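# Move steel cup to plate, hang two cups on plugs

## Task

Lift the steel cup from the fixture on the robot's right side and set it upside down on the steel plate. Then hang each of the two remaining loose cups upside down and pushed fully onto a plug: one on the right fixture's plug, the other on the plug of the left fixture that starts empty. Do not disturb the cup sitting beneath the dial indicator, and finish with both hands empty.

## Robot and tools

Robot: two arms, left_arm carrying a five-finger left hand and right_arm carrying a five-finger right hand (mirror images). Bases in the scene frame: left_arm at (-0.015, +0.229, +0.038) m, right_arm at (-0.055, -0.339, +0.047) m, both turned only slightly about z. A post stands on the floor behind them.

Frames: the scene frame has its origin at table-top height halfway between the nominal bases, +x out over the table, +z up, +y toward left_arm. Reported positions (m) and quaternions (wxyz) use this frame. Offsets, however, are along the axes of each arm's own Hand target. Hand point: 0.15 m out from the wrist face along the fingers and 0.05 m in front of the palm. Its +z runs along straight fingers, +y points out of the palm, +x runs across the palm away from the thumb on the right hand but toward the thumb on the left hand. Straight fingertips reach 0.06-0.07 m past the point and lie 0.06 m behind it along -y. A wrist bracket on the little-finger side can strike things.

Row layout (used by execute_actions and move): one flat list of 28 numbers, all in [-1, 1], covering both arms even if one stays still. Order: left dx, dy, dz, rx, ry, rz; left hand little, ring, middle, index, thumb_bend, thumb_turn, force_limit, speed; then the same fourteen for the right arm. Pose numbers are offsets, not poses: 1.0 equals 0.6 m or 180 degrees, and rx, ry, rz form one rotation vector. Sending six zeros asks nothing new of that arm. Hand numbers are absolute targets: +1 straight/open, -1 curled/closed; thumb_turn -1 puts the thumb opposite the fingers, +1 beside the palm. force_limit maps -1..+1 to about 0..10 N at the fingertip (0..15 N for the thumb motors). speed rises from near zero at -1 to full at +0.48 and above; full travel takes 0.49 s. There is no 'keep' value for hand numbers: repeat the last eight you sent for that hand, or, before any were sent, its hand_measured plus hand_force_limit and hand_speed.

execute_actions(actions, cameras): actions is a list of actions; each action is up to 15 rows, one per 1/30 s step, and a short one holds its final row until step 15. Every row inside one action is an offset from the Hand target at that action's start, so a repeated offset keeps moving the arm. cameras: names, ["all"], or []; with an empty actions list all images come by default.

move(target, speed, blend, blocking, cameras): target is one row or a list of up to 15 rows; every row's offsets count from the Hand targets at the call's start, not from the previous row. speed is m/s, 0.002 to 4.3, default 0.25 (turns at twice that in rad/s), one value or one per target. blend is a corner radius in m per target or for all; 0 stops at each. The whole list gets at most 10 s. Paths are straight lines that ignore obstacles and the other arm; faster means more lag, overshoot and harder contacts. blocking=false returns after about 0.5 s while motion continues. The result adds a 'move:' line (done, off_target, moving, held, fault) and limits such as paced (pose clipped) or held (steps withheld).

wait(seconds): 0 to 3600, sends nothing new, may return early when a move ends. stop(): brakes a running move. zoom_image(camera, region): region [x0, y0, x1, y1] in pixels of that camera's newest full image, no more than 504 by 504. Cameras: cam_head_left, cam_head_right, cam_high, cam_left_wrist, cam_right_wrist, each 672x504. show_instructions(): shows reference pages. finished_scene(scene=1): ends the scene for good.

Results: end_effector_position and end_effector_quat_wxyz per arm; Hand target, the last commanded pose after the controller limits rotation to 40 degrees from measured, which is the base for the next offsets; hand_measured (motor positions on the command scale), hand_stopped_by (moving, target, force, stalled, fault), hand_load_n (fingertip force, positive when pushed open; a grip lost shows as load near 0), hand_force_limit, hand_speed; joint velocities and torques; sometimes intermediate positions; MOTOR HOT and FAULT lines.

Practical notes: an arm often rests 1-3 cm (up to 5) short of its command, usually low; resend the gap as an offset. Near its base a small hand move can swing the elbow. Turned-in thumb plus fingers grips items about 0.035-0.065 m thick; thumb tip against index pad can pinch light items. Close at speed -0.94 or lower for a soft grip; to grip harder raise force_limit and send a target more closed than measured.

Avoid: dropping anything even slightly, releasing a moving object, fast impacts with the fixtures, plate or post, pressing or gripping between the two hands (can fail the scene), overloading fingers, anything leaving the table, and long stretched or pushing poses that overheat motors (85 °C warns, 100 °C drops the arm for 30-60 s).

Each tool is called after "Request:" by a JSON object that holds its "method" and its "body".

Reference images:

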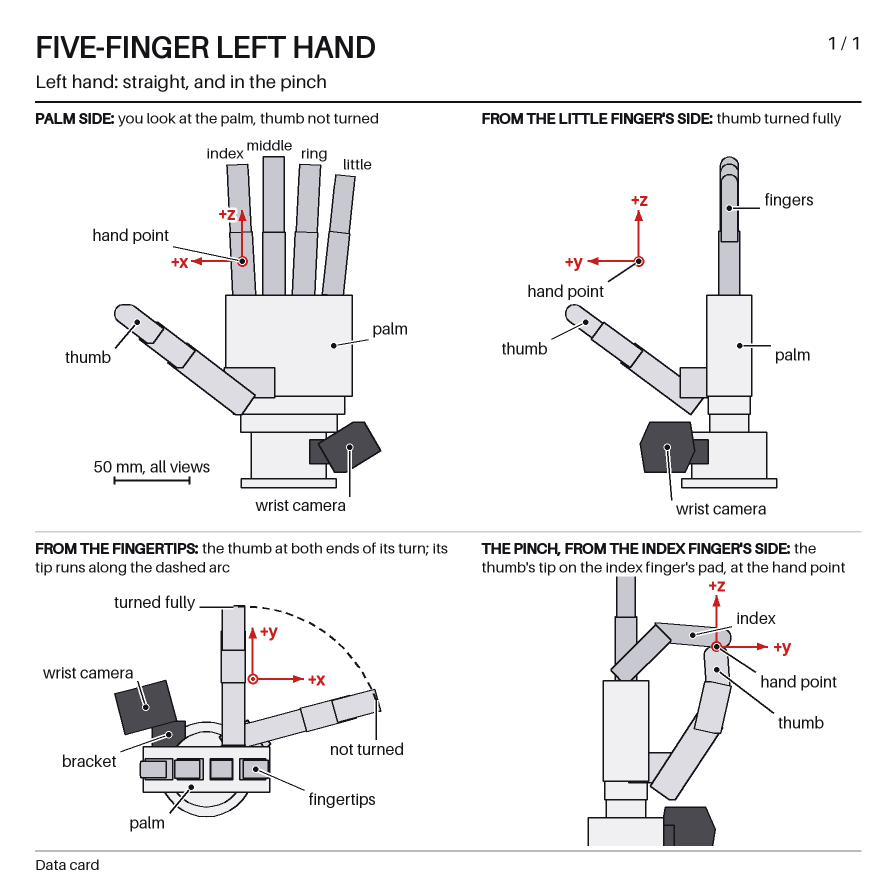

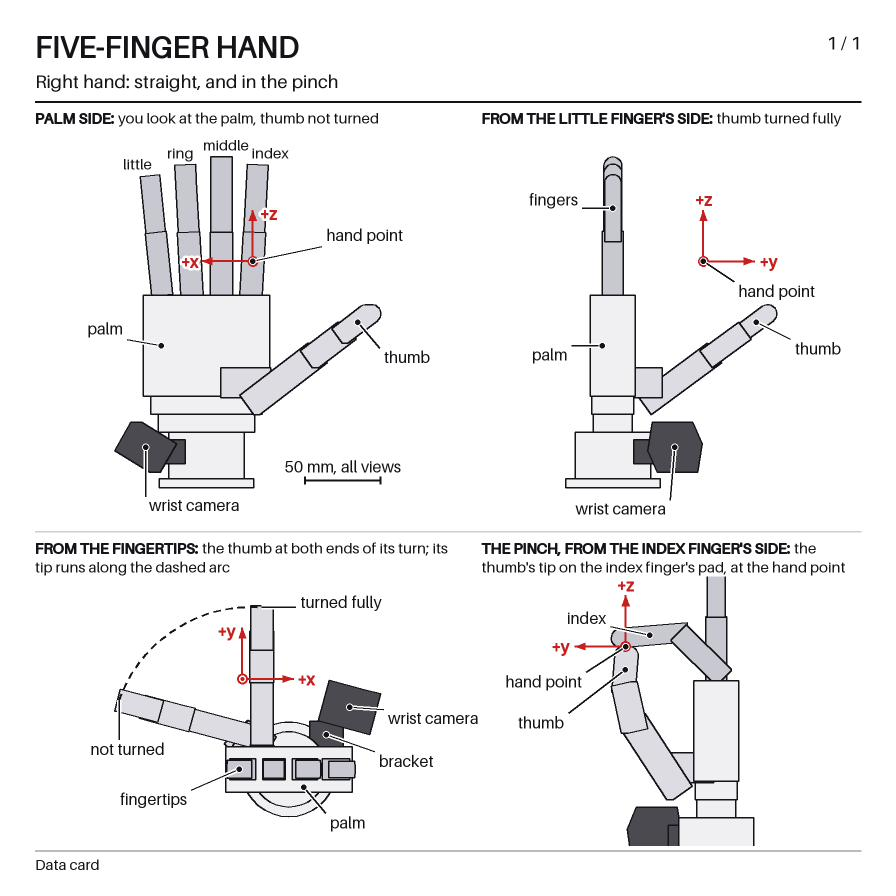

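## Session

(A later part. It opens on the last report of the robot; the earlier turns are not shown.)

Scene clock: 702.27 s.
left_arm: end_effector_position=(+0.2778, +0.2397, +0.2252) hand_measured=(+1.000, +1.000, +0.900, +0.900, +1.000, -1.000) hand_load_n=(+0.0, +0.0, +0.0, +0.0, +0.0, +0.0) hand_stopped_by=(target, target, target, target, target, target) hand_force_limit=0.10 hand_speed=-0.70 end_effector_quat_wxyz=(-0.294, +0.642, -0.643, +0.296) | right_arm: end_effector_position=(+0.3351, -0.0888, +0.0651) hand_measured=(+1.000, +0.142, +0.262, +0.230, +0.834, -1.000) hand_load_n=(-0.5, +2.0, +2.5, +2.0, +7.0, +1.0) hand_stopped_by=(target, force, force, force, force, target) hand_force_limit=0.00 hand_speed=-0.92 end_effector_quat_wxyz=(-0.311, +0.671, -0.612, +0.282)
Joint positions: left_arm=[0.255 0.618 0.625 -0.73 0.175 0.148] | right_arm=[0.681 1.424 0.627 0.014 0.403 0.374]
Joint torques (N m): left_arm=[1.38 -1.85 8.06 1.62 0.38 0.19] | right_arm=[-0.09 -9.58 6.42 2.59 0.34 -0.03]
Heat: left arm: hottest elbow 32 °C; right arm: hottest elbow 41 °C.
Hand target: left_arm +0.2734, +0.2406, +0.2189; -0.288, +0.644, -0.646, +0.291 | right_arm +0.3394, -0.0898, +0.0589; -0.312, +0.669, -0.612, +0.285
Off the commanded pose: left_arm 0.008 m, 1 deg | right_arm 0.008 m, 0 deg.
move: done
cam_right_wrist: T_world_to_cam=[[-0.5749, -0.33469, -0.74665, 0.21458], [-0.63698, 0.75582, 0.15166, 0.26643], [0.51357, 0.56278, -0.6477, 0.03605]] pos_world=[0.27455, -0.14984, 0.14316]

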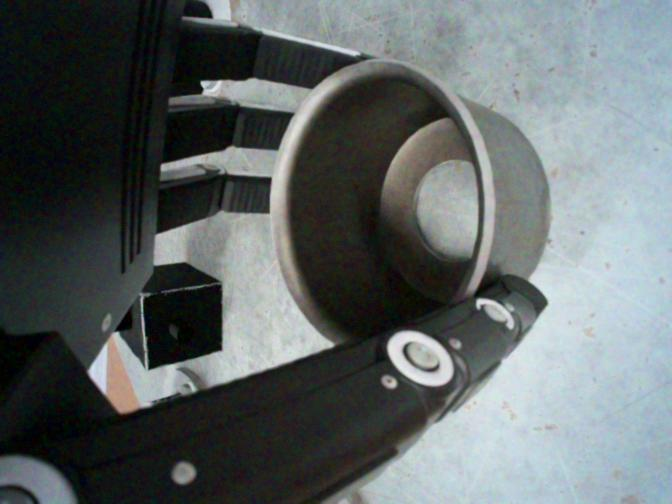

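Request:
{"method": "move", "body": {"target": [[0,0,0,0,0,0,1,1,0.9,0.9,1,-1,0.1,-0.7,0,0.0051,0.0043,-0.002,0,0,1,-0.1,-0.1,-0.1,0.4,-1,0.0,-0.92]], "speed": 0.04, "cameras": ["cam_right_wrist"]}}

Scene clock: 704.77 s.
left_arm: end_effector_position=(+0.2778, +0.2397, +0.2252) hand_measured=(+1.000, +1.000, +0.900, +0.900, +1.000, -1.000) hand_load_n=(+0.0, +0.0, +0.0, +0.0, +0.0, +0.0) hand_stopped_by=(target, target, target, target, target, target) hand_force_limit=0.10 hand_speed=-0.70 end_effector_quat_wxyz=(-0.294, +0.642, -0.643, +0.296) | right_arm: end_effector_position=(+0.3353, -0.0887, +0.0648) hand_measured=(+1.000, +0.142, +0.262, +0.230, +0.834, -1.000) hand_load_n=(+0.0, +2.0, +2.0, +1.5, +7.5, +0.5) hand_stopped_by=(target, force, force, force, force, target) hand_force_limit=0.00 hand_speed=-0.92 end_effector_quat_wxyz=(-0.311, +0.671, -0.611, +0.282)
Joint positions: left_arm=[0.255 0.618 0.625 -0.73 0.175 0.148] | right_arm=[0.681 1.425 0.627 0.016 0.403 0.373]
Joint torques (N m): left_arm=[1.73 -1.08 8.12 1.61 0.38 0.23] | right_arm=[-0.09 -8.59 6.45 2.61 0.23 -0.03]
Heat: left arm: hottest elbow 32 °C; right arm: hottest elbow 40 °C.
Hand target: left_arm +0.2734, +0.2406, +0.2189; -0.288, +0.644, -0.646, +0.291 | right_arm +0.3395, -0.0898, +0.0549; -0.309, +0.670, -0.613, +0.283
Off the commanded pose: left_arm 0.008 m, 1 deg | right_arm 0.011 m, 0 deg.
move: off_target (right_arm)
cam_right_wrist: T_world_to_cam=[[-0.57426, -0.33587, -0.7466, 0.21414], [-0.63777, 0.75533, 0.15075, 0.2668], [0.5133, 0.56273, -0.64796, 0.0358]] pos_world=[0.27475, -0.14974, 0.14286]

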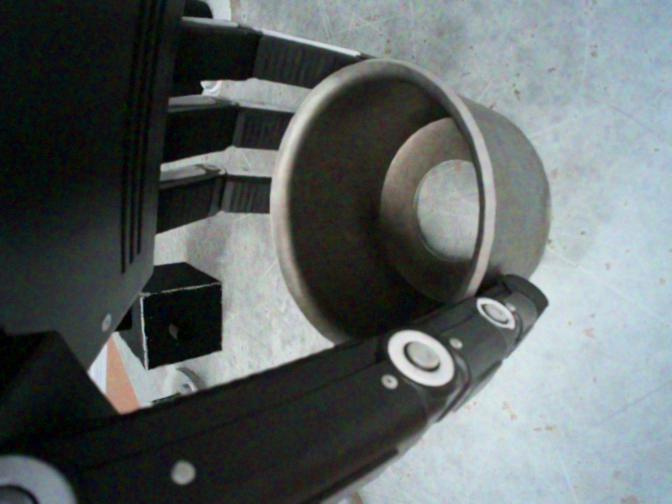

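Request:
{"method": "move", "body": {"target": [[0,0,0,0,0,0,1,1,0.9,0.9,1,-1,0.1,-0.7,0,-0.0085,-0.0073,0,0,0,1,-0.1,-0.1,-0.1,0.4,-1,0.0,-0.92]], "speed": 0.04, "cameras": []}}

Request:
{"method": "move", "body": {"target": [[0,0,0,0,0,0,1,1,0.9,0.9,1,-1,0.1,-0.7,0,0,0,0,0,0,1,0.7,0.7,0.7,1,-1,0.0,-0.7]], "speed": 0.04, "cameras": ["cam_right_wrist"]}}

Scene clock: 714.03 s.
left_arm: end_effector_position=(+0.2778, +0.2397, +0.2252) hand_measured=(+1.000, +1.000, +0.900, +0.900, +1.000, -1.000) hand_load_n=(+0.0, +0.0, +0.0, +0.0, +0.0, +0.0) hand_stopped_by=(target, target, target, target, target, target) hand_force_limit=0.10 hand_speed=-0.70 end_effector_quat_wxyz=(-0.294, +0.642, -0.643, +0.296) | right_arm: end_effector_position=(+0.3353, -0.0887, +0.0648) hand_measured=(+1.000, +0.142, +0.262, +0.230, +0.834, -1.000) hand_load_n=(+0.0, +2.0, +2.0, +1.5, +7.5, +0.5) hand_stopped_by=(target, force, force, force, force, target) hand_force_limit=0.00 hand_speed=-0.92 end_effector_quat_wxyz=(-0.311, +0.671, -0.611, +0.282)
Joint positions: left_arm=[0.255 0.618 0.625 -0.73 0.175 0.148] | right_arm=[0.681 1.425 0.627 0.016 0.403 0.373]
Joint torques (N m): left_arm=[1.44 -1.49 8.21 1.66 0.36 0.1] | right_arm=[-0.15 -10.11 6.91 1.78 0.22 -0.03]
Heat: left arm: hottest elbow 32 °C; right arm: hottest elbow 40 °C.
Hand target: left_arm +0.2734, +0.2406, +0.2189; -0.288, +0.644, -0.646, +0.291 | right_arm +0.3394, -0.0898, +0.0616; -0.309, +0.670, -0.613, +0.283
Off the commanded pose: left_arm 0.008 m, 1 deg | right_arm 0.005 m, 0 deg.
move: done

Scene clock: 715.00 s.
left_arm: end_effector_position=(+0.2778, +0.2397, +0.2252) hand_measured=(+1.000, +1.000, +0.900, +0.900, +1.000, -1.000) hand_load_n=(+0.0, +0.0, +0.0, +0.0, +0.0, +0.0) hand_stopped_by=(target, target, target, target, target, target) hand_force_limit=0.10 hand_speed=-0.70 end_effector_quat_wxyz=(-0.294, +0.642, -0.643, +0.296) | right_arm: end_effector_position=(+0.3352, -0.0887, +0.0646) hand_measured=(+1.000, +0.700, +0.700, +0.700, +1.000, -1.000) hand_load_n=(+0.0, +0.0, +0.0, +0.0, +0.0, +0.0) hand_stopped_by=(target, target, target, target, target, target) hand_force_limit=0.00 hand_speed=-0.70 end_effector_quat_wxyz=(-0.310, +0.671, -0.611, +0.282)
Joint positions: left_arm=[0.255 0.618 0.625 -0.73 0.175 0.148] | right_arm=[0.681 1.425 0.627 0.016 0.402 0.373]
Joint torques (N m): left_arm=[1.14 -1.73 8.05 1.44 0.38 0.11] | right_arm=[-0.21 -10.23 6.91 1.8 0.23 -0.02]
Heat: left arm: hottest elbow 32 °C; right arm: hottest elbow 40 °C.
Hand target: left_arm +0.2734, +0.2406, +0.2189; -0.288, +0.644, -0.646, +0.291 | right_arm +0.3395, -0.0898, +0.0617; -0.310, +0.670, -0.613, +0.283
Off the commanded pose: left_arm 0.008 m, 1 deg | right_arm 0.005 m, 0 deg.
move: done
cam_right_wrist: T_world_to_cam=[[-0.57451, -0.3361, -0.74631, 0.21406], [-0.63797, 0.7551, 0.15105, 0.26679], [0.51277, 0.5629, -0.64823, 0.03594]] pos_world=[0.27475, -0.14974, 0.14276]

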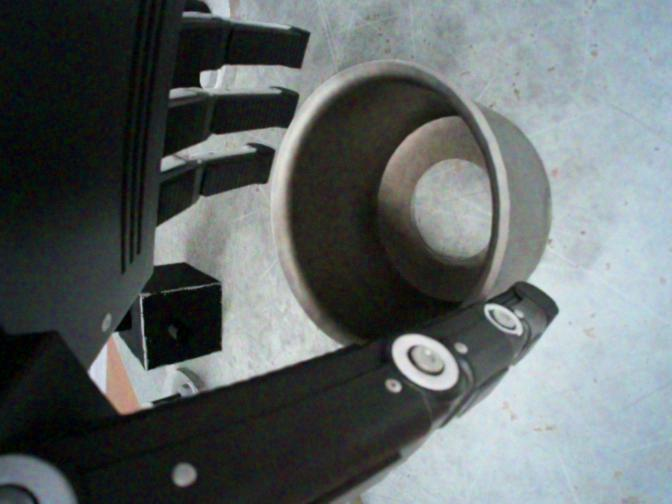

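Request:
{"method": "move", "body": {"target": [[0,0,0,0,0,0,1,1,0.9,0.9,1,-1,0.1,-0.7,0.0,-0.1258,-0.1093,0,0,0,1,0.7,0.7,0.7,1,-1,0.0,-0.7]], "speed": 0.08, "cameras": ["all"]}}

Request:
{"method": "zoom_image", "body": {"camera": "cam_head_right", "region": [320, 245, 390, 305]}}

Request:
{"method": "zoom_image", "body": {"camera": "cam_head_left", "region": [320, 245, 390, 305]}}

Request:
{"method": "zoom_image", "body": {"camera": "cam_high", "region": [365, 210, 435, 270]}}

Scene clock: 719.67 s.
left_arm: end_effector_position=(+0.2778, +0.2397, +0.2252) hand_measured=(+1.000, +1.000, +0.900, +0.900, +1.000, -1.000) hand_load_n=(+0.0, +0.0, +0.0, -0.5, +0.0, +0.0) hand_stopped_by=(target, target, target, target, target, target) hand_force_limit=0.10 hand_speed=-0.70 end_effector_quat_wxyz=(-0.294, +0.642, -0.643, +0.296) | right_arm: end_effector_position=(+0.3248, -0.0964, +0.1398) hand_measured=(+1.000, +0.700, +0.700, +0.700, +1.000, -1.000) hand_load_n=(+0.0, +0.0, +0.0, +0.0, +0.0, +0.0) hand_stopped_by=(target, target, target, target, target, target) hand_force_limit=0.00 hand_speed=-0.70 end_effector_quat_wxyz=(-0.295, +0.678, -0.612, +0.279)
Joint positions: left_arm=[0.255 0.618 0.625 -0.73 0.175 0.148] | right_arm=[0.681 1.241 0.725 -0.3 0.402 0.373]
Joint torques (N m): left_arm=[1.61 -1.44 8.13 1.48 0.36 0.16] | right_arm=[0.03 -10.93 11.06 0.88 0.28 -0.02]
Heat: left arm: hottest elbow 32 °C; right arm: hottest elbow 40 °C.
Hand target: left_arm +0.2734, +0.2406, +0.2189; -0.288, +0.644, -0.646, +0.291 | right_arm +0.3385, -0.0900, +0.1617; -0.310, +0.670, -0.613, +0.283
Off the commanded pose: left_arm 0.008 m, 1 deg | right_arm 0.027 m, 2 deg.
move: off_target (right_arm)
cam_left_wrist: T_world_to_cam=[[0.63515, -0.3091, 0.70784, -0.25858], [-0.57065, -0.80539, 0.16035, 0.31432], [0.52052, -0.50578, -0.68793, 0.24884]] pos_world=[0.21408, 0.29908, 0.30382]
cam_right_wrist: T_world_to_cam=[[-0.59477, -0.35108, -0.72318, 0.26348], [-0.63377, 0.7582, 0.15316, 0.25322], [0.49455, 0.54943, -0.67346, 0.10251]] pos_world=[0.2665, -0.15581, 0.2208]

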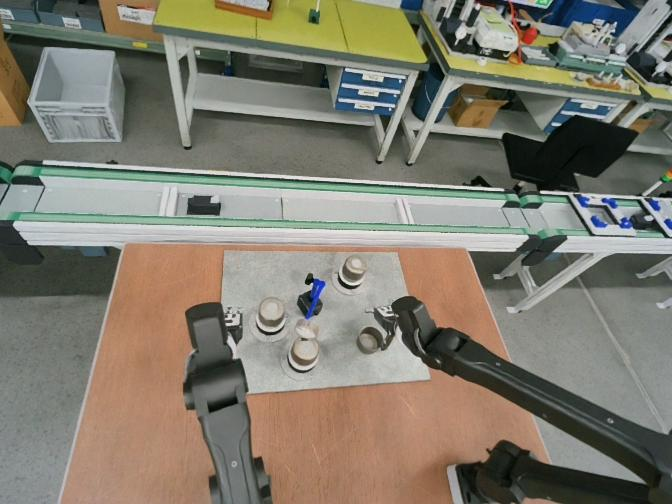

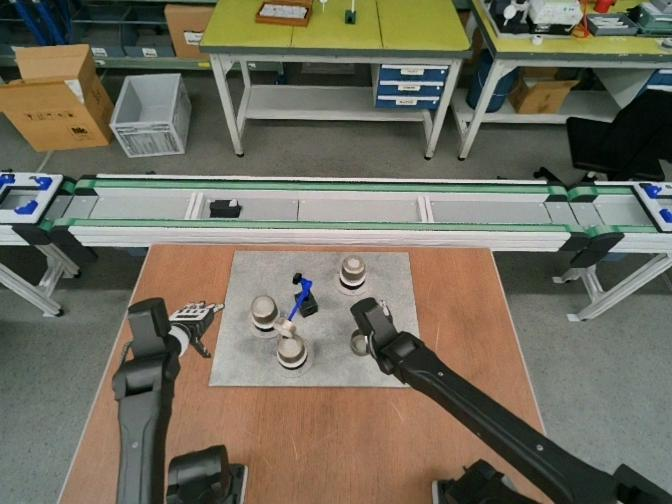

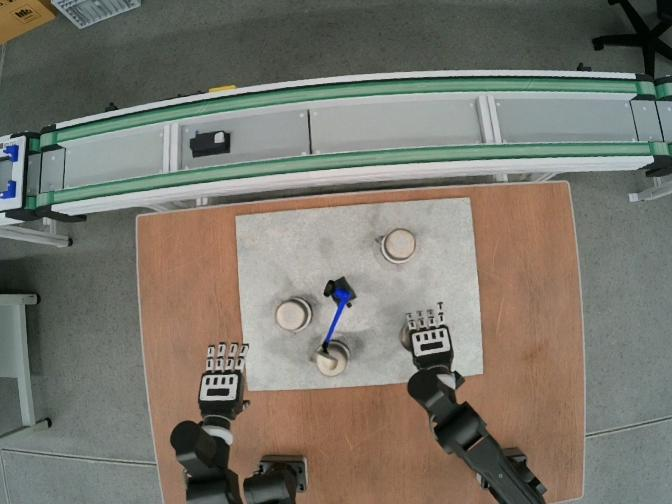

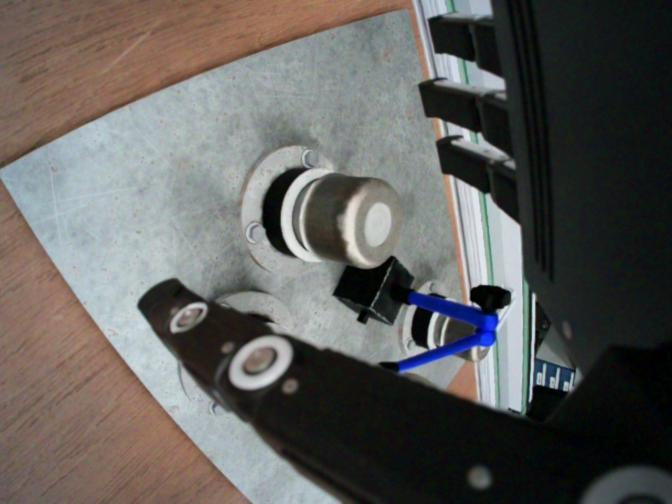

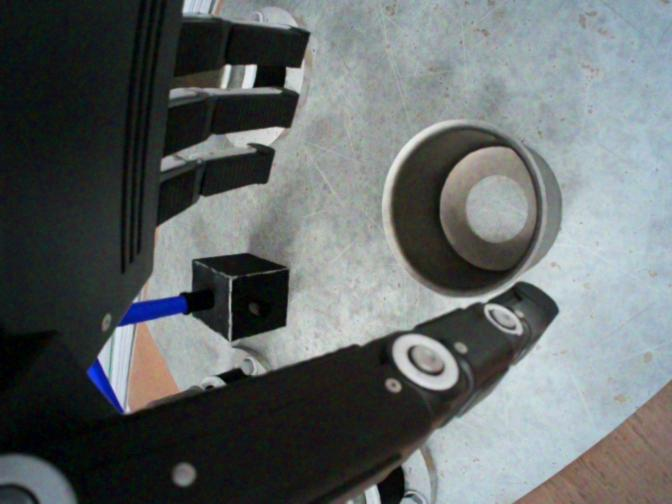

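Scaled by 7.200 from the camera's image (finer frame: 960x720).

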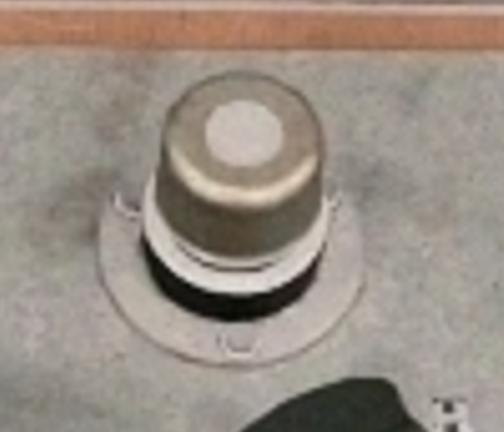

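Scaled by 7.200 from the camera's image (finer frame: 960x720).

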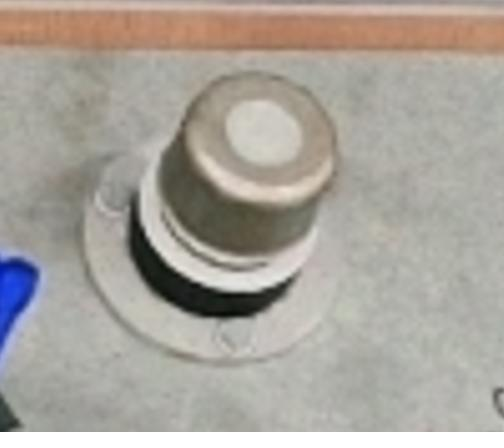

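Scaled by 7.200 from the camera's image (finer frame: 960x720).

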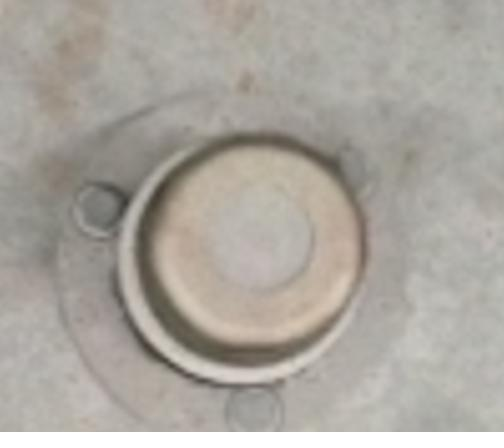

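Request:
{"method": "move", "body": {"target": [[0,0,0,0,0,0,1,1,0.9,0.9,1,-1,0.1,-0.7,-0.0242,-0.3015,0.2172,0.0017,-0.0737,-0.0625,1,0.6,0.6,0.6,1,-1,-0.6,-0.5]], "speed": 0.1, "cameras": ["cam_right_wrist"]}}

Scene clock: 750.10 s.
left_arm: end_effector_position=(+0.2778, +0.2397, +0.2252) hand_measured=(+1.000, +1.000, +0.900, +0.900, +1.000, -1.000) hand_load_n=(+0.0, +0.0, +0.0, +0.0, +0.0, +0.0) hand_stopped_by=(target, target, target, target, target, target) hand_force_limit=0.10 hand_speed=-0.70 end_effector_quat_wxyz=(-0.294, +0.642, -0.643, +0.296) | right_arm: end_effector_position=(+0.5377, -0.0575, +0.2045) hand_measured=(+1.000, +0.600, +0.600, +0.600, +1.000, -1.000) hand_load_n=(+0.0, +0.0, +0.0, +0.0, +0.0, +0.0) hand_stopped_by=(target, target, target, target, target, target) hand_force_limit=-0.60 hand_speed=-0.50 end_effector_quat_wxyz=(-0.347, +0.755, -0.507, +0.229)
Joint positions: left_arm=[0.255 0.618 0.625 -0.73 0.175 0.148] | right_arm=[0.442 1.677 1.353 -0.389 0.001 0.009]
Joint torques (N m): left_arm=[1.08 -1.67 8.03 1.47 0.37 0.13] | right_arm=[-0.15 -17.26 12.31 0.99 -0.05 -0.09]
Heat: left arm: hottest elbow 32 °C; right arm: hottest elbow 43 °C.
Hand target: left_arm +0.2734, +0.2406, +0.2189; -0.288, +0.644, -0.646, +0.291 | right_arm +0.5529, -0.0567, +0.2146; -0.351, +0.754, -0.504, +0.234
Off the commanded pose: left_arm 0.008 m, 1 deg | right_arm 0.018 m, 1 deg.
move: off_target (right_arm)
cam_right_wrist: T_world_to_cam=[[-0.45781, -0.48759, -0.74342, 0.37322], [-0.82922, 0.53575, 0.15927, 0.43981], [0.32063, 0.68937, -0.64959, 0.11616]] pos_world=[0.49832, -0.13373, 0.28287]

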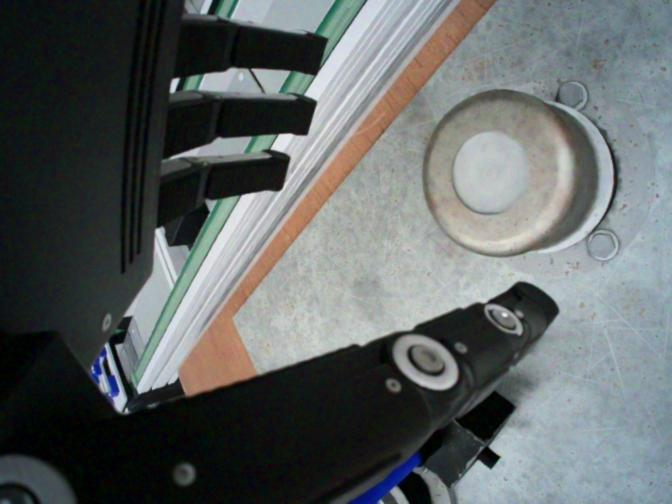

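Request:
{"method": "move", "body": {"target": [[0,0,0,0,0,0,1,1,0.9,0.9,1,-1,0.1,-0.7,-0.0027,0.147,0.0957,0,0,0,1,0.6,0.6,0.6,1,-1,-0.6,-0.5],[0,0,0,0,0,0,1,1,0.9,0.9,1,-1,0.1,-0.7,-0.0015,0.0773,0.0675,0,0,0,1,0.6,0.6,0.6,1,-1,-0.6,-0.5]], "speed": 0.06, "cameras": ["cam_right_wrist"]}}

Scene clock: 755.57 s.
left_arm: end_effector_position=(+0.2778, +0.2397, +0.2252) hand_measured=(+1.000, +1.000, +0.900, +0.900, +1.000, -1.000) hand_load_n=(+0.0, +0.0, +0.0, +0.0, +0.0, +0.0) hand_stopped_by=(target, target, target, target, target, target) hand_force_limit=0.10 hand_speed=-0.70 end_effector_quat_wxyz=(-0.294, +0.642, -0.643, +0.296) | right_arm: end_effector_position=(+0.5380, -0.0574, +0.1306) hand_measured=(+1.000, +0.600, +0.600, +0.600, +1.000, -1.000) hand_load_n=(+0.0, +0.0, +0.0, +0.0, +0.0, +0.0) hand_stopped_by=(target, target, target, target, target, target) hand_force_limit=-0.60 hand_speed=-0.50 end_effector_quat_wxyz=(-0.339, +0.759, -0.509, +0.224)
Joint positions: left_arm=[0.255 0.618 0.625 -0.73 0.175 0.148] | right_arm=[0.442 1.762 1.266 -0.238 0.001 0.008]
Joint torques (N m): left_arm=[0.97 -1.44 8.17 1.65 0.33 0.11] | right_arm=[0.03 -20.37 11.36 0.99 0 -0.1]
Heat: left arm: hottest elbow 32 °C; right arm: hottest elbow 43 °C.
Hand target: left_arm +0.2734, +0.2406, +0.2189; -0.288, +0.644, -0.646, +0.291 | right_arm +0.5537, -0.0553, +0.1534; -0.351, +0.754, -0.504, +0.234
Off the commanded pose: left_arm 0.008 m, 1 deg | right_arm 0.027 m, 2 deg.
move: off_target (right_arm)
cam_right_wrist: T_world_to_cam=[[-0.47138, -0.49404, -0.73056, 0.32369], [-0.82642, 0.53669, 0.1703, 0.44891], [0.30795, 0.68402, -0.66127, 0.07603]] pos_world=[0.50015, -0.13302, 0.2103]

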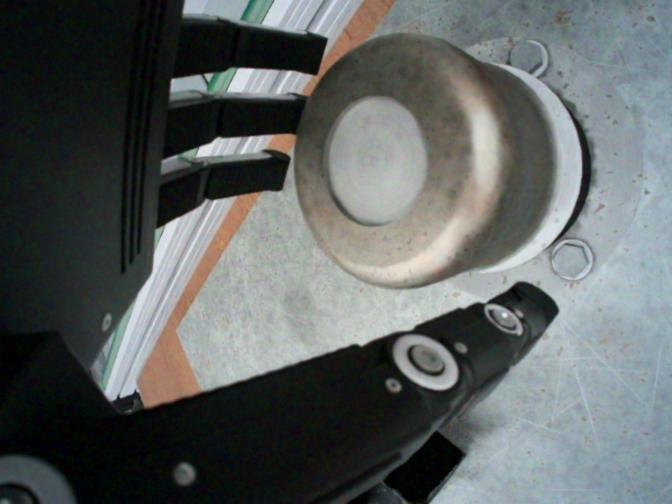

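Request:
{"method": "move", "body": {"target": [[0,0,0,0,0,0,1,1,0.9,0.9,1,-1,0.1,-0.7,0.01,0.071,0.0277,0,0,0,1,0.6,0.6,0.6,1,-1,-0.6,-0.5],[0,0,0,0,0,0,1,1,0.9,0.9,1,-1,0.1,-0.7,0.0118,0.0073,0.0027,0,0,0,1,0.6,0.6,0.6,1,-1,-0.6,-0.5]], "speed": 0.06, "cameras": ["cam_right_wrist"]}}

Scene clock: 761.03 s.
left_arm: end_effector_position=(+0.2778, +0.2397, +0.2252) hand_measured=(+1.000, +1.000, +0.900, +0.900, +1.000, -1.000) hand_load_n=(+0.0, +0.0, +0.0, +0.0, +0.0, +0.0) hand_stopped_by=(target, target, target, target, target, target) hand_force_limit=0.10 hand_speed=-0.70 end_effector_quat_wxyz=(-0.294, +0.642, -0.643, +0.296) | right_arm: end_effector_position=(+0.5379, -0.0619, +0.1271) hand_measured=(+1.000, +0.600, +0.600, +0.600, +1.000, -1.000) hand_load_n=(+0.0, +0.0, +0.0, +0.0, +0.0, +0.0) hand_stopped_by=(target, target, target, target, target, target) hand_force_limit=-0.60 hand_speed=-0.50 end_effector_quat_wxyz=(-0.340, +0.759, -0.508, +0.224)
Joint positions: left_arm=[0.255 0.618 0.625 -0.73 0.175 0.148] | right_arm=[0.434 1.762 1.255 -0.226 -0.007 0.001]
Joint torques (N m): left_arm=[1.38 -0.73 8.21 1.73 0.33 0.17] | right_arm=[-0.32 -20.13 11.33 0.92 -0.05 -0.1]
Heat: left arm: hottest elbow 32 °C; right arm: hottest elbow 43 °C.
Hand target: left_arm +0.2734, +0.2406, +0.2189; -0.288, +0.644, -0.646, +0.291 | right_arm +0.5548, -0.0625, +0.1489; -0.351, +0.754, -0.504, +0.234
Off the commanded pose: left_arm 0.008 m, 1 deg | right_arm 0.028 m, 2 deg.
move: off_target (right_arm)
cam_right_wrist: T_world_to_cam=[[-0.46924, -0.49504, -0.73127, 0.31771], [-0.82806, 0.53438, 0.16959, 0.45264], [0.30682, 0.68511, -0.66068, 0.07739]] pos_world=[0.50015, -0.13762, 0.2067]

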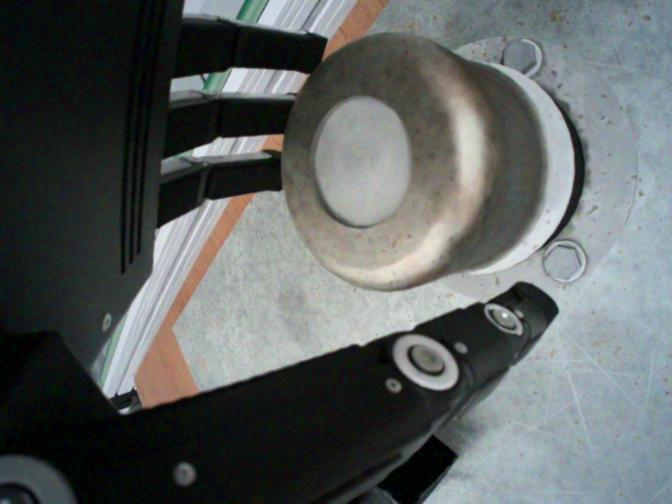

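Request:
{"method": "move", "body": {"target": [[0,0,0,0,0,0,1,1,0.9,0.9,1,-1,0.1,-0.7,0.0137,0.0645,0.0237,0,0,0,1,0.6,0.6,0.6,1,-1,-0.6,-0.5],[0,0,0,0,0,0,1,1,0.9,0.9,1,-1,0.1,-0.7,0.0147,0.0033,0.001,0,0,0,1,0.6,0.6,0.6,1,-1,-0.6,-0.5]], "speed": 0.06, "cameras": ["cam_right_wrist"]}}

Scene clock: 767.57 s.
left_arm: end_effector_position=(+0.2778, +0.2397, +0.2252) hand_measured=(+1.000, +1.000, +0.900, +0.900, +1.000, -1.000) hand_load_n=(+0.0, +0.0, +0.0, +0.0, +0.0, +0.0) hand_stopped_by=(target, target, target, target, target, target) hand_force_limit=0.10 hand_speed=-0.70 end_effector_quat_wxyz=(-0.294, +0.642, -0.643, +0.296) | right_arm: end_effector_position=(+0.5407, -0.0705, +0.1259) hand_measured=(+1.000, +0.600, +0.600, +0.600, +1.000, -1.000) hand_load_n=(+0.0, +0.0, +0.0, +0.0, -0.5, +0.0) hand_stopped_by=(target, target, target, target, target, target) hand_force_limit=-0.60 hand_speed=-0.50 end_effector_quat_wxyz=(-0.340, +0.759, -0.508, +0.224)
Joint positions: left_arm=[0.255 0.618 0.625 -0.73 0.175 0.148] | right_arm=[0.418 1.762 1.251 -0.221 -0.019 -0.009]
Joint torques (N m): left_arm=[0.91 -1.38 8.06 1.4 0.31 0.14] | right_arm=[-0.26 -19.96 11.32 1.1 -0.06 -0.1]
Heat: left arm: hottest elbow 32 °C; right arm: hottest elbow 43 °C.
Hand target: left_arm +0.2734, +0.2406, +0.2189; -0.288, +0.644, -0.646, +0.291 | right_arm +0.5575, -0.0710, +0.1471; -0.351, +0.754, -0.504, +0.234
Off the commanded pose: left_arm 0.008 m, 1 deg | right_arm 0.027 m, 2 deg.
move: off_target (right_arm)
cam_right_wrist: T_world_to_cam=[[-0.46901, -0.49427, -0.73193, 0.31391], [-0.82793, 0.5346, 0.16951, 0.45968], [0.30751, 0.68549, -0.65996, 0.08116]] pos_world=[0.50285, -0.14622, 0.2054]

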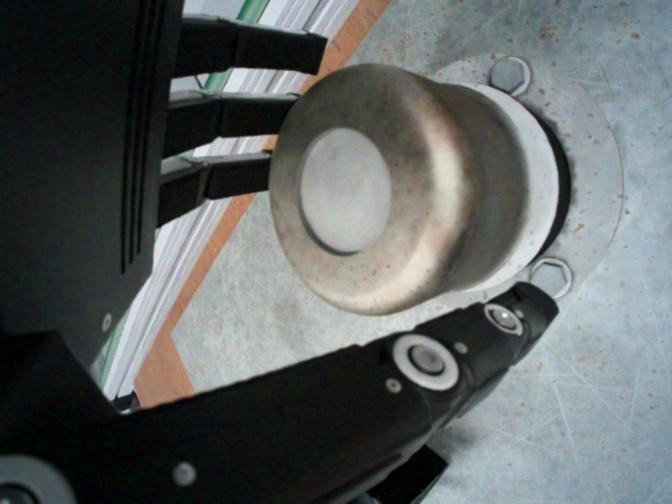

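Request:
{"method": "move", "body": {"target": [[0,0,0,0,0,0,1,1,0.9,0.9,1,-1,0.1,-0.7,0,0,0,0,0,0,1,0.0,0.0,0.0,0.6,-1,-0.6,-0.92]], "speed": 0.05, "cameras": []}}

Request:
{"method": "move", "body": {"target": [[0,0,0,0,0,0,1,1,0.9,0.9,1,-1,0.1,-0.7,0,0,0,0,0,0,1,-0.1,-0.1,-0.1,0.5,-1,0.2,-0.92]], "speed": 0.05, "cameras": []}}

Request:
{"method": "move", "body": {"target": [[0,0,0,0,0,0,1,1,0.9,0.9,1,-1,0.1,-0.7,0,0,0,0,0,0,1,-0.2,-0.2,-0.2,0.3,-1,1.0,-0.94]], "speed": 0.05, "cameras": ["cam_right_wrist"]}}

Scene clock: 774.00 s.
left_arm: end_effector_position=(+0.2778, +0.2397, +0.2252) hand_measured=(+1.000, +1.000, +0.900, +0.900, +1.000, -1.000) hand_load_n=(+0.0, +0.0, +0.0, +0.0, +0.0, +0.0) hand_stopped_by=(target, target, target, target, target, target) hand_force_limit=0.10 hand_speed=-0.70 end_effector_quat_wxyz=(-0.294, +0.642, -0.643, +0.296) | right_arm: end_effector_position=(+0.5447, -0.0732, +0.1290) hand_measured=(+1.000, +0.160, +0.392, +0.354, +0.724, -1.000) hand_load_n=(+0.0, +1.0, +0.0, +1.0, +3.0, +0.5) hand_stopped_by=(target, force, force, force, force, target) hand_force_limit=-0.60 hand_speed=-0.92 end_effector_quat_wxyz=(-0.342, +0.757, -0.508, +0.227)
Joint positions: left_arm=[0.255 0.618 0.625 -0.73 0.175 0.148] | right_arm=[0.412 1.762 1.257 -0.221 -0.021 -0.013]
Joint torques (N m): left_arm=[1.38 -1.08 8.21 1.57 0.36 0.14] | right_arm=[0.21 -19.96 10.96 0.99 -0.02 -0.07]
Heat: left arm: hottest elbow 32 °C; right arm: hottest elbow 44 °C.
Hand target: left_arm +0.2734, +0.2406, +0.2189; -0.288, +0.644, -0.646, +0.291 | right_arm +0.5575, -0.0710, +0.1470; -0.351, +0.753, -0.504, +0.234
Off the commanded pose: left_arm 0.008 m, 1 deg | right_arm 0.022 m, 1 deg.
move: done

Scene clock: 775.43 s.
left_arm: end_effector_position=(+0.2778, +0.2397, +0.2252) hand_measured=(+1.000, +1.000, +0.900, +0.900, +1.000, -1.000) hand_load_n=(+0.0, +0.0, +0.0, +0.0, +0.0, +0.0) hand_stopped_by=(target, target, target, target, target, target) hand_force_limit=0.10 hand_speed=-0.70 end_effector_quat_wxyz=(-0.294, +0.642, -0.643, +0.296) | right_arm: end_effector_position=(+0.5477, -0.0792, +0.1293) hand_measured=(+1.000, -0.100, +0.320, +0.334, +0.700, -1.000) hand_load_n=(+0.0, +2.5, +2.0, +7.0, +8.0, +1.5) hand_stopped_by=(target, target, force, force, force, target) hand_force_limit=0.20 hand_speed=-0.92 end_effector_quat_wxyz=(-0.339, +0.756, -0.509, +0.232)
Joint positions: left_arm=[0.255 0.618 0.625 -0.73 0.175 0.148] | right_arm=[0.404 1.762 1.259 -0.221 -0.016 -0.02]
Joint torques (N m): left_arm=[1.55 -0.97 8.32 1.47 0.35 0.16] | right_arm=[1.03 -19.96 10.88 0.98 -0.21 0.01]
Heat: left arm: hottest elbow 32 °C; right arm: hottest elbow 44 °C.
Hand target: left_arm +0.2734, +0.2406, +0.2189; -0.288, +0.644, -0.646, +0.291 | right_arm +0.5574, -0.0709, +0.1470; -0.351, +0.754, -0.504, +0.234
Off the commanded pose: left_arm 0.008 m, 1 deg | right_arm 0.022 m, 1 deg.
move: done

Scene clock: 776.30 s.
left_arm: end_effector_position=(+0.2778, +0.2397, +0.2252) hand_measured=(+1.000, +1.000, +0.900, +0.900, +1.000, -1.000) hand_load_n=(+0.0, +0.0, +0.0, +0.0, +0.0, +0.0) hand_stopped_by=(target, target, target, target, target, target) hand_force_limit=0.10 hand_speed=-0.70 end_effector_quat_wxyz=(-0.294, +0.642, -0.643, +0.296) | right_arm: end_effector_position=(+0.5483, -0.0797, +0.1296) hand_measured=(+1.000, -0.200, +0.278, +0.318, +0.670, -1.000) hand_load_n=(+0.0, +1.0, +10.0, +9.5, +14.5, +2.0) hand_stopped_by=(target, target, force, force, force, target) hand_force_limit=1.00 hand_speed=-0.94 end_effector_quat_wxyz=(-0.339, +0.756, -0.509, +0.232)
Joint positions: left_arm=[0.255 0.618 0.625 -0.73 0.175 0.148] | right_arm=[0.403 1.762 1.259 -0.221 -0.015 -0.021]
Joint torques (N m): left_arm=[1.61 -1.73 8.31 1.55 0.34 0.13] | right_arm=[1.08 -19.96 10.82 0.98 -0.23 0.01]
Heat: left arm: hottest elbow 32 °C; right arm: hottest elbow 44 °C.
Hand target: left_arm +0.2734, +0.2406, +0.2189; -0.288, +0.644, -0.646, +0.291 | right_arm +0.5574, -0.0710, +0.1470; -0.351, +0.754, -0.504, +0.234
Off the commanded pose: left_arm 0.008 m, 1 deg | right_arm 0.021 m, 1 deg.
move: done
cam_right_wrist: T_world_to_cam=[[-0.46537, -0.49496, -0.73379, 0.3139], [-0.82414, 0.54468, 0.15527, 0.47086], [0.32283, 0.67701, -0.66139, 0.07871]] pos_world=[0.50873, -0.15439, 0.20928]

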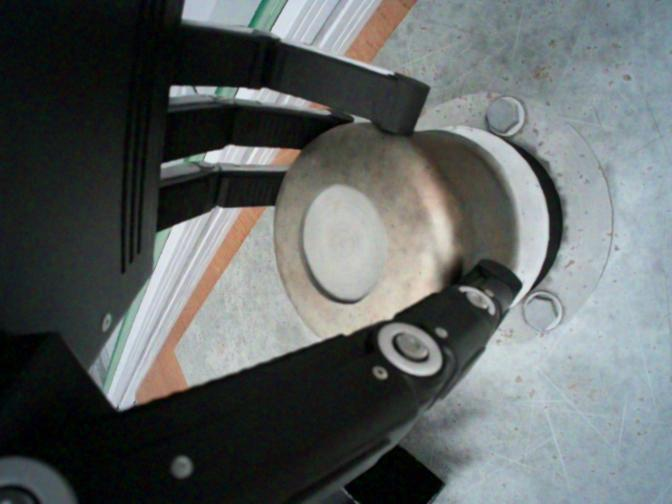

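Request:
{"method": "execute_actions", "body": {"actions": [[[0,0,0,0,0,0,1,1,0.9,0.9,1,-1,0.1,-0.7,0,-0.013,-0.011,0.003,0,0,1,-0.2,-0.2,-0.2,0.3,-1,1.0,-0.94]],[[0,0,0,0,0,0,1,1,0.9,0.9,1,-1,0.1,-0.7,0,-0.013,-0.011,0.003,0,0,1,-0.2,-0.2,-0.2,0.3,-1,1.0,-0.94]]], "cameras": ["cam_right_wrist"]}}

Scene clock: 781.07 s.
left_arm: end_effector_position=(+0.2778, +0.2397, +0.2252) hand_measured=(+1.000, +1.000, +0.900, +0.900, +1.000, -1.000) hand_load_n=(+0.0, +0.0, +0.0, +0.0, +0.0, +0.0) hand_stopped_by=(target, target, target, target, target, target) hand_force_limit=0.10 hand_speed=-0.70 end_effector_quat_wxyz=(-0.294, +0.642, -0.643, +0.296) | right_arm: end_effector_position=(+0.5481, -0.0797, +0.1301) hand_measured=(+1.000, -0.200, +0.278, +0.318, +0.670, -1.000) hand_load_n=(+0.0, +0.5, +11.0, +10.5, +13.5, +1.5) hand_stopped_by=(target, target, force, force, force, target) hand_force_limit=1.00 hand_speed=-0.94 end_effector_quat_wxyz=(-0.339, +0.756, -0.509, +0.232)
Joint positions: left_arm=[0.255 0.618 0.625 -0.73 0.175 0.148] | right_arm=[0.403 1.761 1.261 -0.225 -0.015 -0.021]
Joint torques (N m): left_arm=[1.14 -1.08 8.36 1.72 0.36 0.11] | right_arm=[0.85 -22.59 11.23 0.46 -0.25 0]
Heat: left arm: hottest elbow 32 °C; right arm: hottest elbow 43 °C.
Hand target: left_arm +0.2734, +0.2406, +0.2189; -0.288, +0.644, -0.646, +0.291 | right_arm +0.5573, -0.0709, +0.1674; -0.358, +0.750, -0.502, +0.239
Off the commanded pose: left_arm 0.008 m, 1 deg | right_arm 0.039 m, 3 deg.
Step readings (end_effector_position of left_arm | right_arm):
0: (+0.2778, +0.2397, +0.2252) | (+0.5483, -0.0797, +0.1296)
1: (+0.2778, +0.2397, +0.2252) | (+0.5483, -0.0797, +0.1296)
2: (+0.2778, +0.2397, +0.2252) | (+0.5483, -0.0797, +0.1296)
4: (+0.2778, +0.2397, +0.2252) | (+0.5483, -0.0797, +0.1296)
8: (+0.2778, +0.2397, +0.2252) | (+0.5483, -0.0797, +0.1296)
15: (+0.2778, +0.2397, +0.2252) | (+0.5483, -0.0797, +0.1296)
16: (+0.2778, +0.2397, +0.2252) | (+0.5482, -0.0797, +0.1299)
17: (+0.2778, +0.2397, +0.2252) | (+0.5481, -0.0797, +0.1300)
19: (+0.2778, +0.2397, +0.2252) | (+0.5481, -0.0797, +0.1301)
23: (+0.2778, +0.2397, +0.2252) | (+0.5481, -0.0797, +0.1301)
30: (+0.2778, +0.2397, +0.2252) | (+0.5481, -0.0797, +0.1301)
cam_right_wrist: T_world_to_cam=[[-0.46664, -0.49544, -0.73266, 0.31468], [-0.82389, 0.54475, 0.15638, 0.47042], [0.32164, 0.6766, -0.66239, 0.07986]] pos_world=[0.50873, -0.15439, 0.20988]

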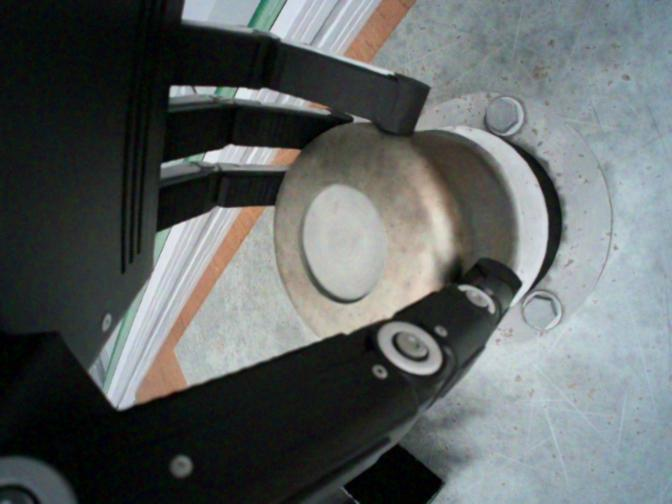

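Request:
{"method": "execute_actions", "body": {"actions": [[[0,0,0,0,0,0,1,1,0.9,0.9,1,-1,0.1,-0.7,0,-0.013,-0.011,0.002,0,0,1,-0.2,-0.2,-0.2,0.3,-1,1.0,-0.94]]], "cameras": ["cam_right_wrist"]}}

Scene clock: 783.60 s.
left_arm: end_effector_position=(+0.2778, +0.2397, +0.2252) hand_measured=(+1.000, +1.000, +0.900, +0.900, +1.000, -1.000) hand_load_n=(+0.0, +0.0, +0.0, +0.0, +0.0, +0.0) hand_stopped_by=(target, target, target, target, target, target) hand_force_limit=0.10 hand_speed=-0.70 end_effector_quat_wxyz=(-0.294, +0.642, -0.643, +0.296) | right_arm: end_effector_position=(+0.5476, -0.0809, +0.1553) hand_measured=(+1.000, -0.200, +0.276, +0.318, +0.666, -1.000) hand_load_n=(+0.0, +0.0, +0.0, +0.0, +0.0, +0.0) hand_stopped_by=(target, target, force, force, force, target) hand_force_limit=1.00 hand_speed=-0.94 end_effector_quat_wxyz=(-0.347, +0.753, -0.507, +0.235)
Joint positions: left_arm=[0.255 0.618 0.625 -0.73 0.175 0.148] | right_arm=[0.4 1.723 1.273 -0.256 -0.021 -0.021]
Joint torques (N m): left_arm=[1.03 -1.44 8.16 1.65 0.38 0.14] | right_arm=[1.2 -20.07 11.28 1.02 -0.06 0.02]
Heat: left arm: hottest elbow 32 °C; right arm: hottest elbow 44 °C.
Hand target: left_arm +0.2734, +0.2406, +0.2189; -0.288, +0.644, -0.646, +0.291 | right_arm +0.5572, -0.0712, +0.1776; -0.360, +0.749, -0.501, +0.241
Off the commanded pose: left_arm 0.008 m, 1 deg | right_arm 0.026 m, 2 deg.
Step readings (end_effector_position of left_arm | right_arm):
0: (+0.2778, +0.2397, +0.2252) | (+0.5481, -0.0797, +0.1301)
1: (+0.2778, +0.2397, +0.2252) | (+0.5481, -0.0797, +0.1305)
2: (+0.2778, +0.2397, +0.2252) | (+0.5480, -0.0799, +0.1307)
4: (+0.2778, +0.2397, +0.2252) | (+0.5488, -0.0807, +0.1329)
8: (+0.2778, +0.2397, +0.2252) | (+0.5502, -0.0814, +0.1423)
15: (+0.2778, +0.2397, +0.2252) | (+0.5481, -0.0807, +0.1557)
cam_right_wrist: T_world_to_cam=[[-0.45358, -0.48884, -0.74518, 0.3277], [-0.82725, 0.54199, 0.14799, 0.4696], [0.33154, 0.68358, -0.65023, 0.09082]] pos_world=[0.50701, -0.15641, 0.23375]

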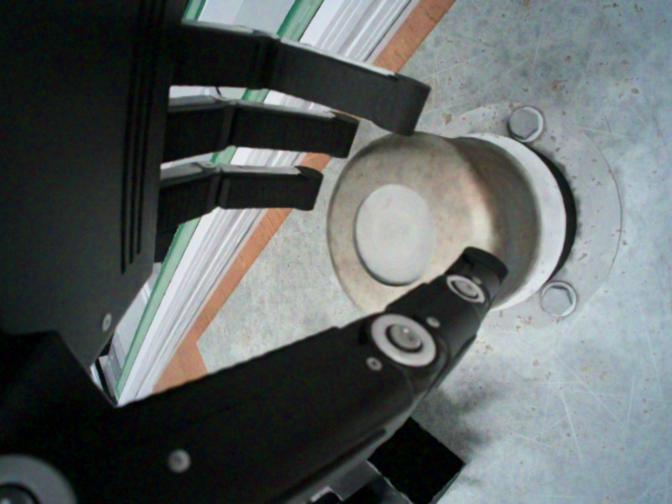

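Request:
{"method": "wait", "body": {"seconds": 0.1, "cameras": ["cam_left_wrist","cam_right_wrist"]}}

Request:
{"method": "zoom_image", "body": {"camera": "cam_left_wrist", "region": [230, 130, 430, 290]}}

Request:
{"method": "zoom_image", "body": {"camera": "cam_right_wrist", "region": [310, 70, 650, 340]}}

Scene clock: 810.10 s.
left_arm: end_effector_position=(+0.2778, +0.2397, +0.2252) hand_measured=(+1.000, +1.000, +0.900, +0.900, +1.000, -1.000) hand_load_n=(+0.0, +0.0, +0.0, +0.0, +0.0, +0.0) hand_stopped_by=(target, target, target, target, target, target) hand_force_limit=0.10 hand_speed=-0.70 end_effector_quat_wxyz=(-0.294, +0.642, -0.643, +0.296) | right_arm: end_effector_position=(+0.5476, -0.0809, +0.1553) hand_measured=(+1.000, -0.200, +0.276, +0.318, +0.666, -1.000) hand_load_n=(+0.0, +0.0, +0.0, +0.0, -0.5, +0.0) hand_stopped_by=(target, target, force, force, force, target) hand_force_limit=1.00 hand_speed=-0.94 end_effector_quat_wxyz=(-0.347, +0.753, -0.507, +0.235)
Joint positions: left_arm=[0.255 0.618 0.625 -0.73 0.175 0.148] | right_arm=[0.4 1.723 1.273 -0.256 -0.021 -0.021]
Joint torques (N m): left_arm=[1.2 -1.38 8.16 1.55 0.37 0.14] | right_arm=[1.38 -20.01 11.28 0.98 -0.06 0.03]
Heat: left arm: hottest elbow 32 °C; right arm: hottest elbow 46 °C.
Hand target: left_arm +0.2734, +0.2406, +0.2189; -0.288, +0.644, -0.646, +0.291 | right_arm +0.5572, -0.0712, +0.1776; -0.360, +0.749, -0.501, +0.241
Off the commanded pose: left_arm 0.008 m, 1 deg | right_arm 0.026 m, 2 deg.
wait: 0.10 s; at rest from the start
cam_left_wrist: T_world_to_cam=[[0.63515, -0.3091, 0.70784, -0.25858], [-0.57065, -0.80539, 0.16035, 0.31432], [0.52052, -0.50578, -0.68793, 0.24884]] pos_world=[0.21408, 0.29908, 0.30382]
cam_right_wrist: T_world_to_cam=[[-0.45358, -0.48884, -0.74518, 0.3277], [-0.82725, 0.54199, 0.14799, 0.4696], [0.33154, 0.68358, -0.65023, 0.09082]] pos_world=[0.50701, -0.15641, 0.23375]

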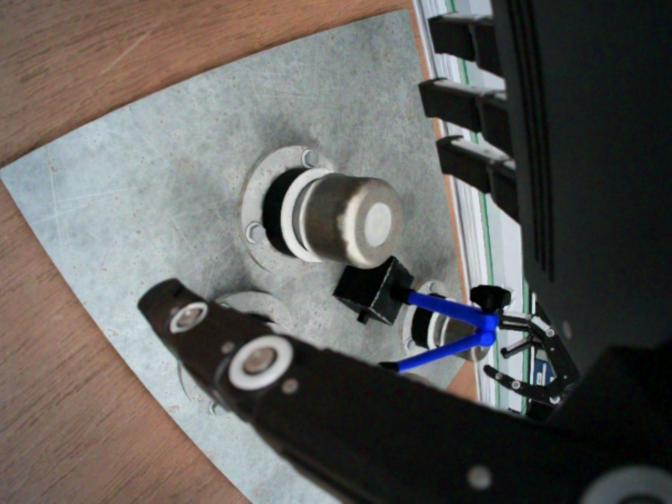

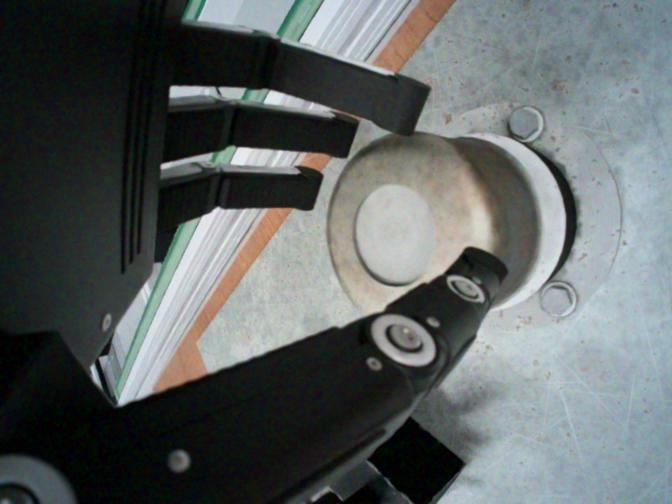

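Scaled by 2.520 from the camera's image (finer frame: 960x720).

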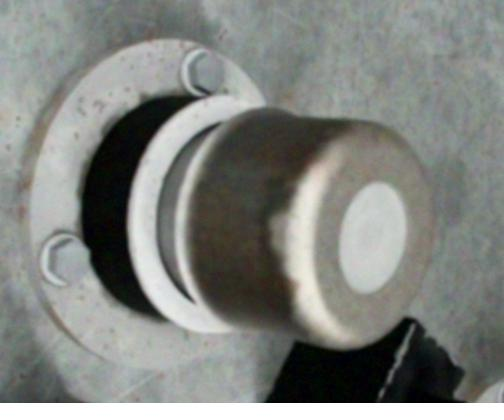

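Scaled by 1.482 from the camera's image (finer frame: 960x720).

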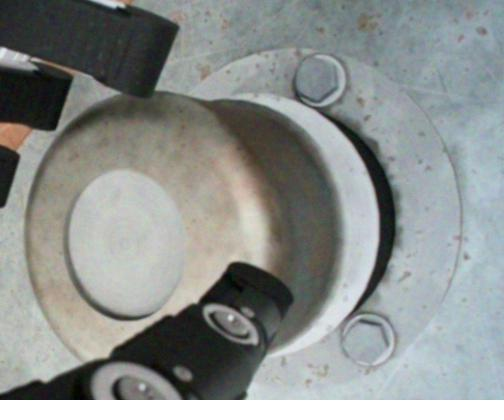

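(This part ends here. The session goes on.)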